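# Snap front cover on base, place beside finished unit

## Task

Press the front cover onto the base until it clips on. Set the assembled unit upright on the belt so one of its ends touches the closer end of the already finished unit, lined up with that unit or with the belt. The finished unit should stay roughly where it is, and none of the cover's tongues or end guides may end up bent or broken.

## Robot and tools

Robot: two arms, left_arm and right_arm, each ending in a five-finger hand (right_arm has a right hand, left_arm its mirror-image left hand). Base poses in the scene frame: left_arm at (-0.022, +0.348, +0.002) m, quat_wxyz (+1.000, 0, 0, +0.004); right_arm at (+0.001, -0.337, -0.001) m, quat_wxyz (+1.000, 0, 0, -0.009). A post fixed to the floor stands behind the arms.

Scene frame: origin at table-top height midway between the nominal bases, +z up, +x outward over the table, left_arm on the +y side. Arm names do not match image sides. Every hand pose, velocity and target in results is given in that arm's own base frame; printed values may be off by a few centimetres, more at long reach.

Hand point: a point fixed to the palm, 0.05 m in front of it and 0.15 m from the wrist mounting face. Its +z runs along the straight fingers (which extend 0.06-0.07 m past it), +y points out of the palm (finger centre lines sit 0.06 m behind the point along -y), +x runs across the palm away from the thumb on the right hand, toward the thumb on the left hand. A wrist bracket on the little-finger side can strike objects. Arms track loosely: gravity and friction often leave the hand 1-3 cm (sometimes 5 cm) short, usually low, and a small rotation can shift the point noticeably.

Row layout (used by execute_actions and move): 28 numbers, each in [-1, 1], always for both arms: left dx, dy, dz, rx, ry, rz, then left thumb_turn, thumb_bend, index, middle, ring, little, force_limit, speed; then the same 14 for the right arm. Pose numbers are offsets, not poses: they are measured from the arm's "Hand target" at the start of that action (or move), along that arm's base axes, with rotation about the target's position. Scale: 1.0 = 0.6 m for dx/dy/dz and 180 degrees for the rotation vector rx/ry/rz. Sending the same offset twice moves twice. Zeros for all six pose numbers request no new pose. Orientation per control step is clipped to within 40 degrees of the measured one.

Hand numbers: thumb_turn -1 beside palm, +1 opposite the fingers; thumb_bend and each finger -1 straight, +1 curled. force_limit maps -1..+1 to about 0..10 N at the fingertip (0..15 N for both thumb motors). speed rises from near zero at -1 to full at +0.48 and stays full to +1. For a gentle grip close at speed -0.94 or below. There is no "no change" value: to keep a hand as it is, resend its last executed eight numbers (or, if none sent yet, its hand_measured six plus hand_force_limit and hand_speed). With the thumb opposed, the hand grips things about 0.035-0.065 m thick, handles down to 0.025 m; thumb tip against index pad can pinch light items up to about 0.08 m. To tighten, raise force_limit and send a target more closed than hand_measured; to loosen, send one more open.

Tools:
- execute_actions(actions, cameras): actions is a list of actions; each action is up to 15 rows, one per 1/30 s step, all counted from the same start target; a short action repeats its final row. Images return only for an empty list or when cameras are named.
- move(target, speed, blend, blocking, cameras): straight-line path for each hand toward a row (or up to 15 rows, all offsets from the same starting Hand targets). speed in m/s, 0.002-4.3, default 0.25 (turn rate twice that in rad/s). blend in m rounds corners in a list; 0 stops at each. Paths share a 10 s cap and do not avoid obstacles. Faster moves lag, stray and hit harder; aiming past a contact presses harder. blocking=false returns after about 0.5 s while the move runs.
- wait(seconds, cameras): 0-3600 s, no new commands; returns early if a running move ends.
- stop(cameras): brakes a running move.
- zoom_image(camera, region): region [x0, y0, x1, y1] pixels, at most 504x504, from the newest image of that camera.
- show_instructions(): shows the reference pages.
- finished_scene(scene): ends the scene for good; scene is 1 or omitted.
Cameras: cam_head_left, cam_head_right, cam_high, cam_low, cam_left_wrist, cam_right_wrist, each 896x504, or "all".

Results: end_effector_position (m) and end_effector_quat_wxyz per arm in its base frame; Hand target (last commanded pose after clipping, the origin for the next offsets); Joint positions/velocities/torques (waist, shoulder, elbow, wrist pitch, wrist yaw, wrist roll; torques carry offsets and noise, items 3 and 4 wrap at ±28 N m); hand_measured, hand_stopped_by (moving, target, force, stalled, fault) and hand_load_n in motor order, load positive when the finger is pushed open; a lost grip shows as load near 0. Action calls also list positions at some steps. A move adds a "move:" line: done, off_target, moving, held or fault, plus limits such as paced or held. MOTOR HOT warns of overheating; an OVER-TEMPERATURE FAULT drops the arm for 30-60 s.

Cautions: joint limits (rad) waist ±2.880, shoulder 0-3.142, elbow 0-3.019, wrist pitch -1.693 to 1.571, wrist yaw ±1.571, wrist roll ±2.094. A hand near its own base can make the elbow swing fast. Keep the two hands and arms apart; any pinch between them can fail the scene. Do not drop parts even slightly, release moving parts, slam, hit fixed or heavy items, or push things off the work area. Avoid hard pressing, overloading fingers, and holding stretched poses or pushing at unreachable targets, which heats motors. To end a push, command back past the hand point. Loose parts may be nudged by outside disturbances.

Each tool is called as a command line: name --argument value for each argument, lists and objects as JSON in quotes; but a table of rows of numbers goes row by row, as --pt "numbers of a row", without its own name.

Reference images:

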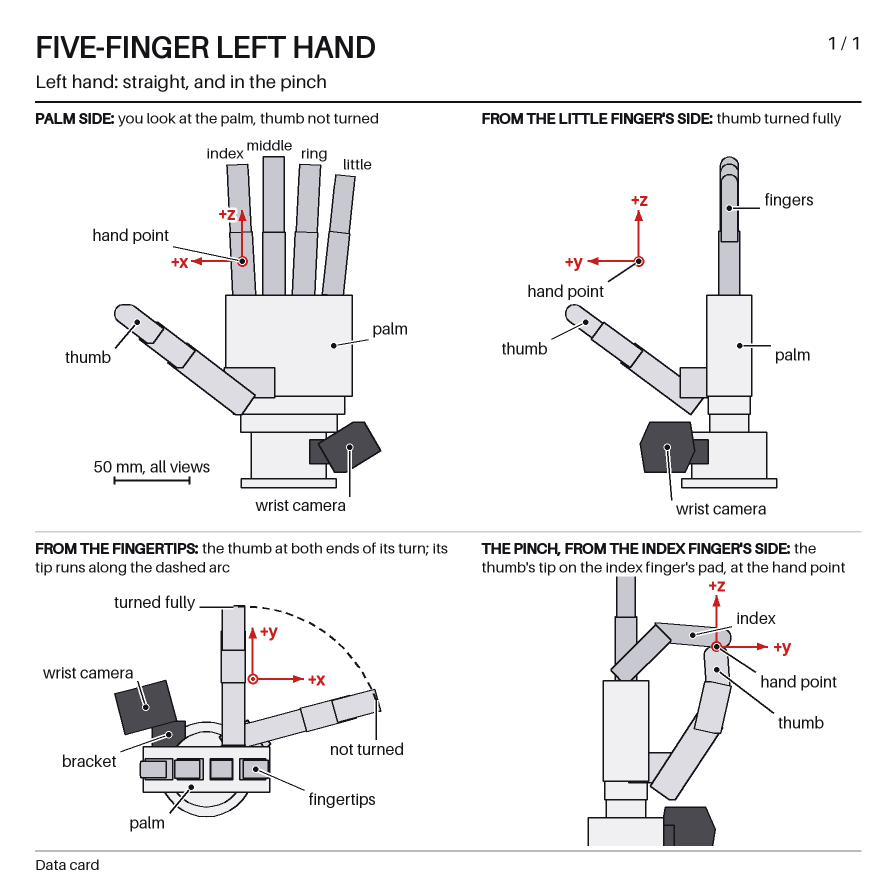

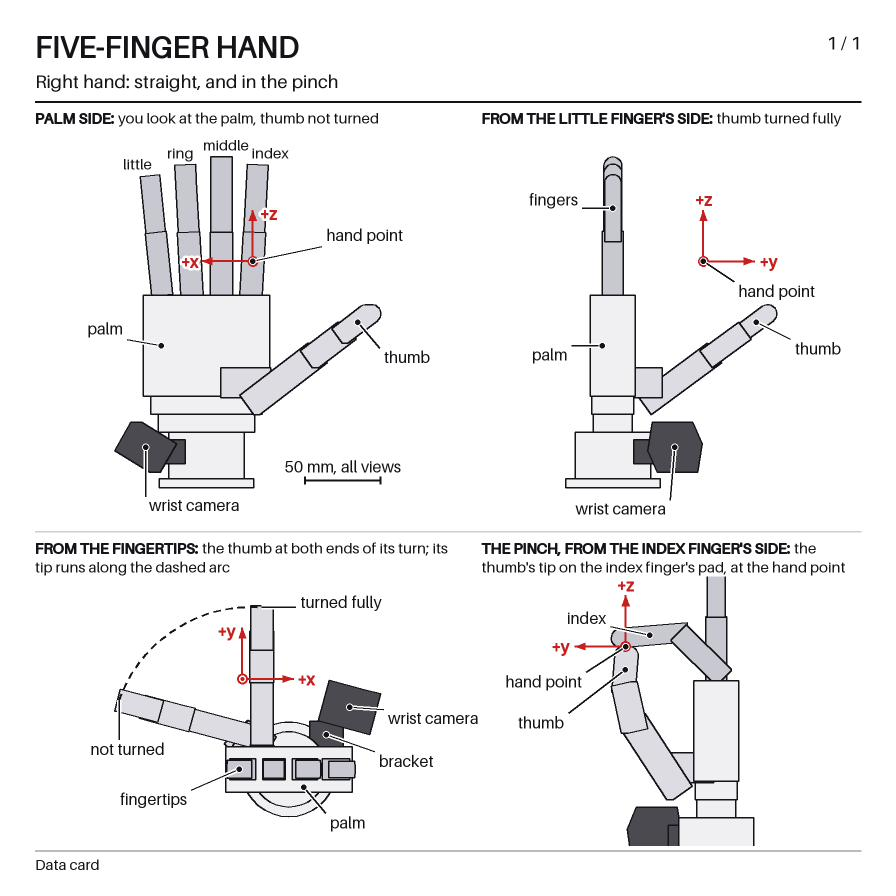

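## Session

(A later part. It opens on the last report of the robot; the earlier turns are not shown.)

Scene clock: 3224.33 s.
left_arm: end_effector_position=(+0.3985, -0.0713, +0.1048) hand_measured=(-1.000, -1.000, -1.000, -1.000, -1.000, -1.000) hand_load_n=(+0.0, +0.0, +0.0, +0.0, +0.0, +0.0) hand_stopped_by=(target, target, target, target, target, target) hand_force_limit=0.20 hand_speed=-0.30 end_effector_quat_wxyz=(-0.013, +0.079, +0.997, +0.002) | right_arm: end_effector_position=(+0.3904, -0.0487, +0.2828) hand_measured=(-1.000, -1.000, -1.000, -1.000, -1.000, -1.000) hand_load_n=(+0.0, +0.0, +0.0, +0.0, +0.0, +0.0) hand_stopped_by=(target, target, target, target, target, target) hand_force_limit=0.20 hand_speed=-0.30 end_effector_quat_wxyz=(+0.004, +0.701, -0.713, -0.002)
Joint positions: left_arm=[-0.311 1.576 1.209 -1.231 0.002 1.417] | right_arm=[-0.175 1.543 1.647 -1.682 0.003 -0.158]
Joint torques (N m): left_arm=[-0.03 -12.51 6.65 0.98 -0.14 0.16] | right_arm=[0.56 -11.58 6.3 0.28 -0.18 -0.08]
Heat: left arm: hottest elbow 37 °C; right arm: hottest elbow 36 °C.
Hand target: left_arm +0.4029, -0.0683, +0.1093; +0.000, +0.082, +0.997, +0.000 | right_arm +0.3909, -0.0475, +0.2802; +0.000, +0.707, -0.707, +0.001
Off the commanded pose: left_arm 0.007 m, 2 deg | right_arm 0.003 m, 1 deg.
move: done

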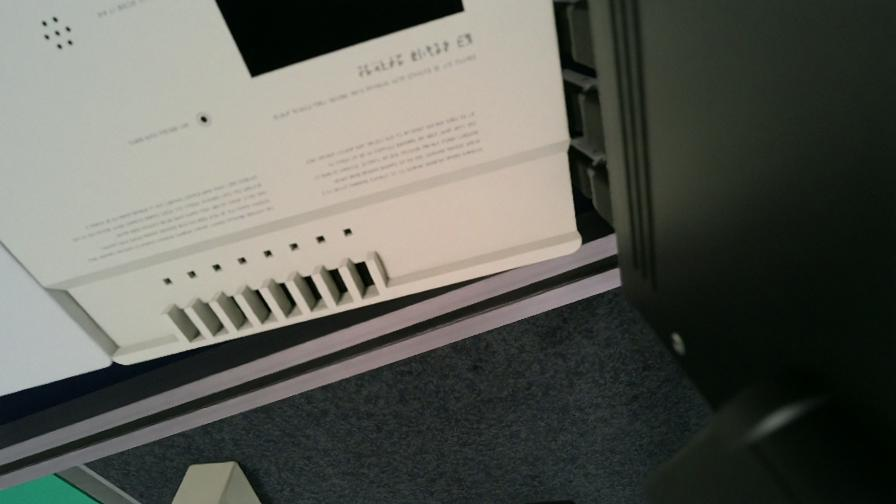

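move --target '[0.002,0.0305,0,0,0,0,-1,-1,-1,-1,-1,-1,0.2,-0.3,0,0,0,0,0,0,-1,-1,-1,-1,-1,-1,0.2,-0.3]' --speed 0.015 --cameras '["cam_left_wrist","cam_high","cam_low"]'

zoom_image --camera "cam_high" --region '[405, 320, 505, 500]'

zoom_image --camera "cam_low" --region '[530, 300, 680, 440]'

Scene clock: 3228.10 s.
left_arm: end_effector_position=(+0.4001, -0.0612, +0.1043) hand_measured=(-1.000, -1.000, -1.000, -1.000, -1.000, -1.000) hand_load_n=(+0.0, +0.0, +0.5, +0.0, +0.0, +0.0) hand_stopped_by=(target, target, target, target, target, target) hand_force_limit=0.20 hand_speed=-0.30 end_effector_quat_wxyz=(-0.011, +0.084, +0.996, -0.003) | right_arm: end_effector_position=(+0.3904, -0.0487, +0.2828) hand_measured=(-1.000, -1.000, -1.000, -1.000, -1.000, -1.000) hand_load_n=(+0.0, +0.0, +0.5, +0.0, +0.0, +0.0) hand_stopped_by=(target, target, target, target, target, target) hand_force_limit=0.20 hand_speed=-0.30 end_effector_quat_wxyz=(+0.004, +0.701, -0.713, -0.002)
Joint positions: left_arm=[-0.285 1.566 1.198 -1.224 0.01 1.454] | right_arm=[-0.175 1.543 1.647 -1.682 0.003 -0.158]
Joint torques (N m): left_arm=[0.79 -11.93 6.5 0.99 -0.52 0.16] | right_arm=[0.62 -11.52 6.31 0.28 -0.17 -0.08]
Heat: left arm: hottest elbow 37 °C; right arm: hottest elbow 36 °C.
Hand target: left_arm +0.4041, -0.0500, +0.1093; +0.000, +0.082, +0.997, +0.000 | right_arm +0.3909, -0.0475, +0.2802; +0.000, +0.707, -0.707, +0.001
Off the commanded pose: left_arm 0.013 m, 1 deg | right_arm 0.003 m, 1 deg.
move: off_target (left_arm)
Images, in order (width x height): cam_high 896x504, cam_low 896x504, cam_left_wrist 896x504.

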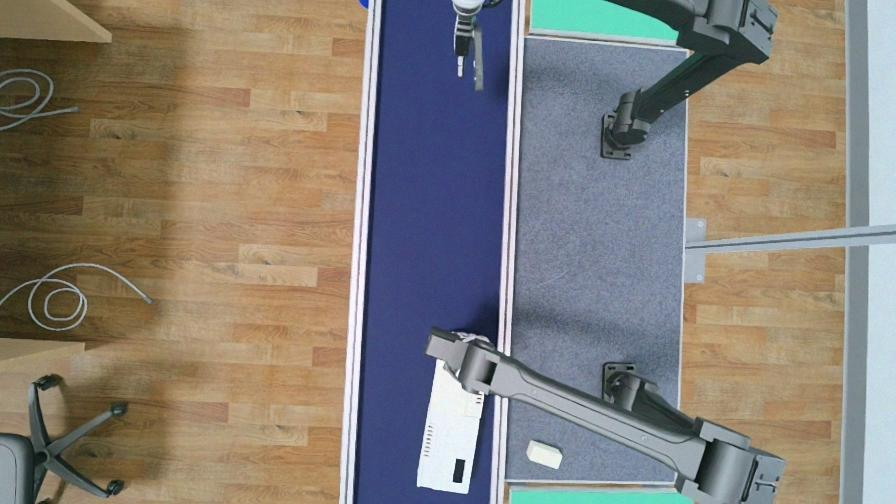

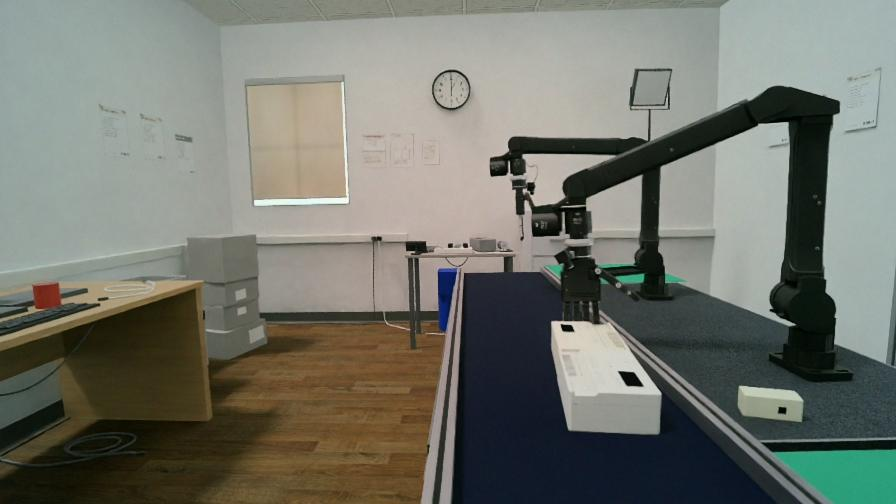

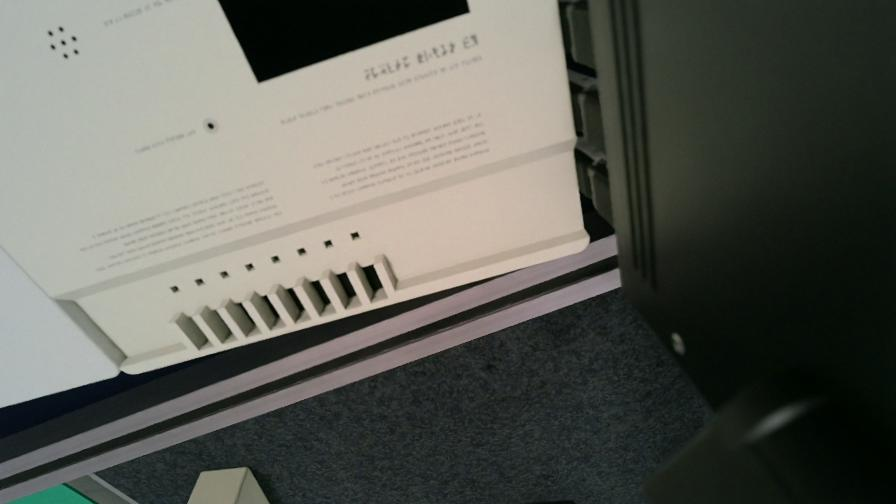

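Scaled by 2.800 from the camera's image (finer frame: 1280x720).

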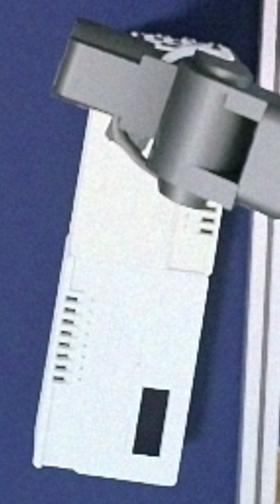

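Scaled by 3.360 from the camera's image (finer frame: 1280x720).

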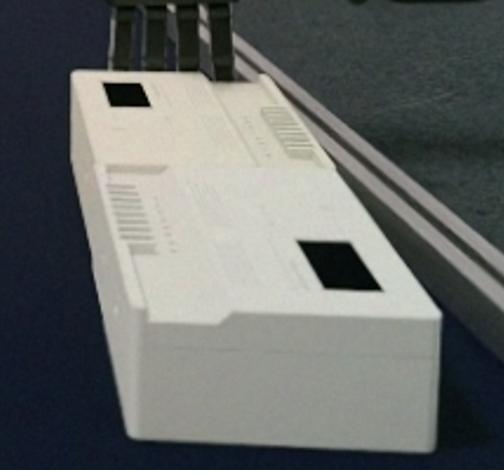

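move --pt "0 -0.08 0 0 0 0 -1 -1 -1 -1 -1 -1 0.2 -0.3 0 0 0 0 0 0 -1 -1 -1 -1 -1 -1 0.2 -0.3" --pt "0 -0.08 0.2 0 0 0.0 -1 -1 -1 -1 -1 -1 0.2 -0.3 0 0 0 0 0 0 -1 -1 -1 -1 -1 -1 0.2 -0.3" --pt "0 -0.4 0.22 0 0 0.02 -1 -1 -1 -1 -1 -1 0.2 -0.3 0 0 0 0 0 0 -1 -1 -1 -1 -1 -1 0.2 -0.3" --speed '[0.05,0.12,0.2]' --cameras '["cam_high","cam_low","cam_head_left"]'

zoom_image --camera "cam_high" --region '[405, 320, 505, 500]'

zoom_image --camera "cam_high" --region '[425, 395, 485, 425]'

zoom_image --camera "cam_low" --region '[530, 300, 680, 440]'

Scene clock: 3238.03 s.
left_arm: end_effector_position=(+0.3960, -0.2859, +0.2292) hand_measured=(-1.000, -1.000, -1.000, -1.000, -1.000, -1.000) hand_load_n=(+0.0, +0.0, +0.0, +0.0, +0.0, +0.0) hand_stopped_by=(target, target, target, target, target, target) hand_force_limit=0.20 hand_speed=-0.30 end_effector_quat_wxyz=(-0.012, +0.061, +0.998, +0.007) | right_arm: end_effector_position=(+0.3904, -0.0487, +0.2828) hand_measured=(-1.000, -1.000, -1.000, -1.000, -1.000, -1.000) hand_load_n=(+0.0, +0.0, +0.0, +0.0, +0.0, +0.0) hand_stopped_by=(target, target, target, target, target, target) hand_force_limit=0.20 hand_speed=-0.30 end_effector_quat_wxyz=(+0.004, +0.701, -0.713, -0.002)
Joint positions: left_arm=[-0.693 1.792 1.82 -1.626 0.003 1.001] | right_arm=[-0.175 1.543 1.647 -1.682 0.003 -0.158]
Joint torques (N m): left_arm=[0.32 -14.62 10.52 0.25 -0.13 -0.16] | right_arm=[0.56 -11.52 6.3 0.28 -0.17 -0.08]
Heat: left arm: hottest elbow 37 °C; right arm: hottest elbow 36 °C.
Hand target: left_arm +0.4041, -0.2901, +0.2413; -0.001, +0.051, +0.999, +0.000 | right_arm +0.3909, -0.0475, +0.2802; +0.000, +0.707, -0.707, +0.001
Off the commanded pose: left_arm 0.015 m, 2 deg | right_arm 0.003 m, 1 deg.
move: off_target (left_arm)
Images, in order (width x height): cam_head_left 896x504, cam_high 896x504, cam_low 896x504.

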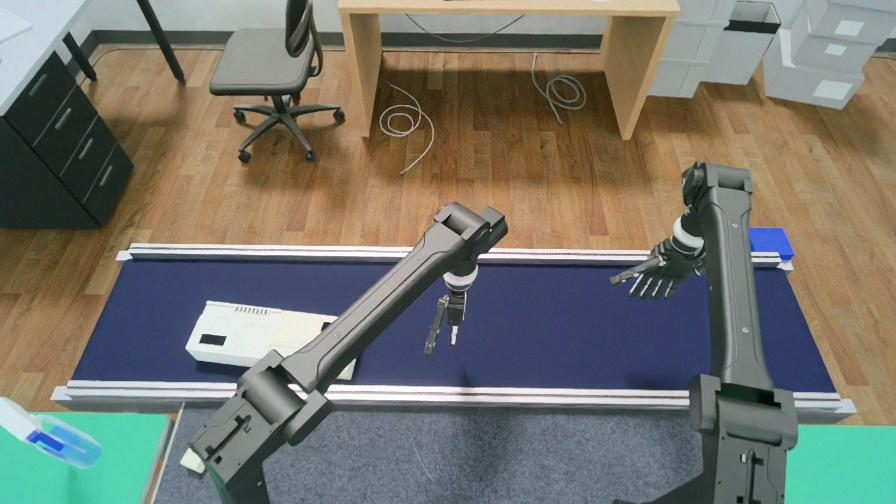

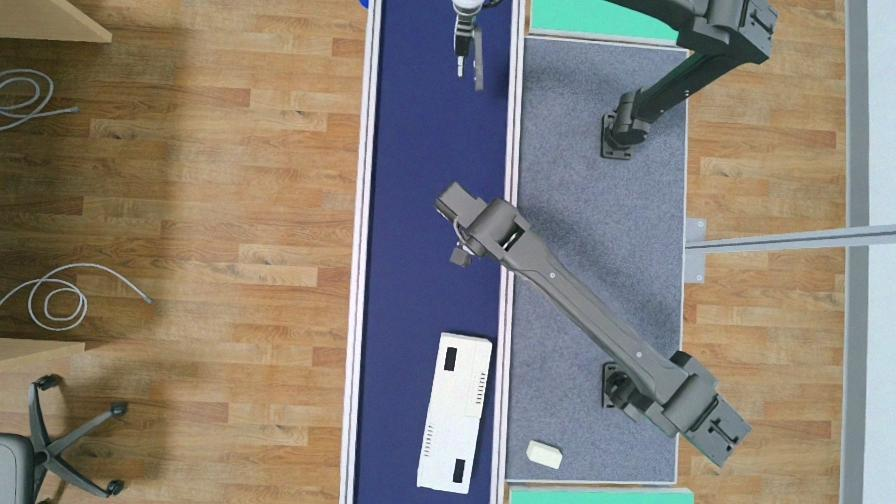

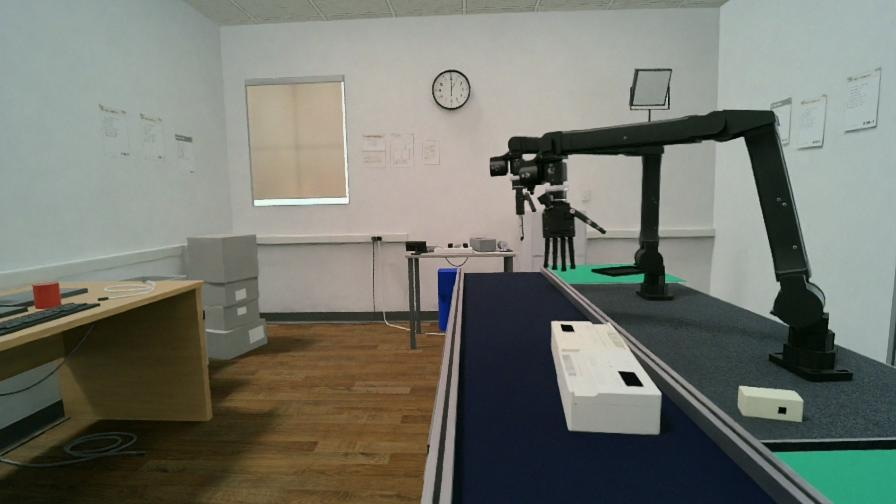

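Scaled by 2.800 from the camera's image (finer frame: 1280x720).

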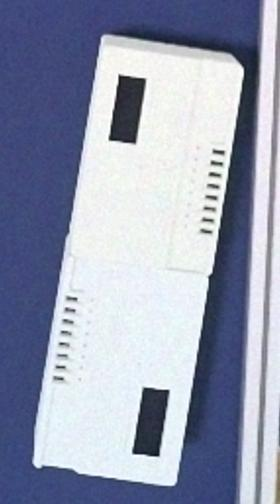

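Scaled by 8.400 from the camera's image (finer frame: 1280x720).

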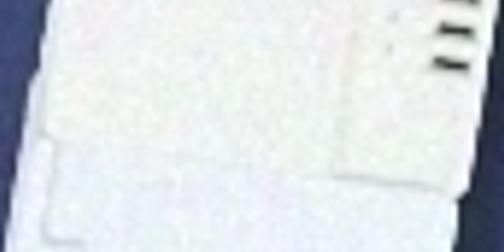

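Scaled by 3.360 from the camera's image (finer frame: 1280x720).

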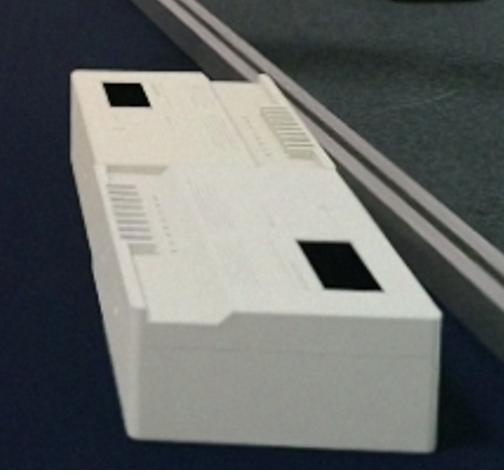

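zoom_image --camera "cam_head_left" --region '[170, 280, 400, 410]'

zoom_image --camera "cam_high" --region '[425, 325, 505, 370]'

Scaled by 2.191 from the camera's image (finer frame: 1280x720).

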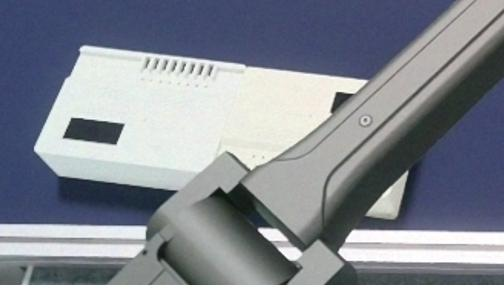

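Scaled by 6.300 from the camera's image (finer frame: 1280x720).

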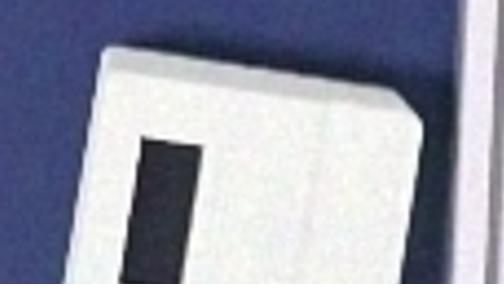

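finished_scene --scene 1

The scene is finished: the task was done.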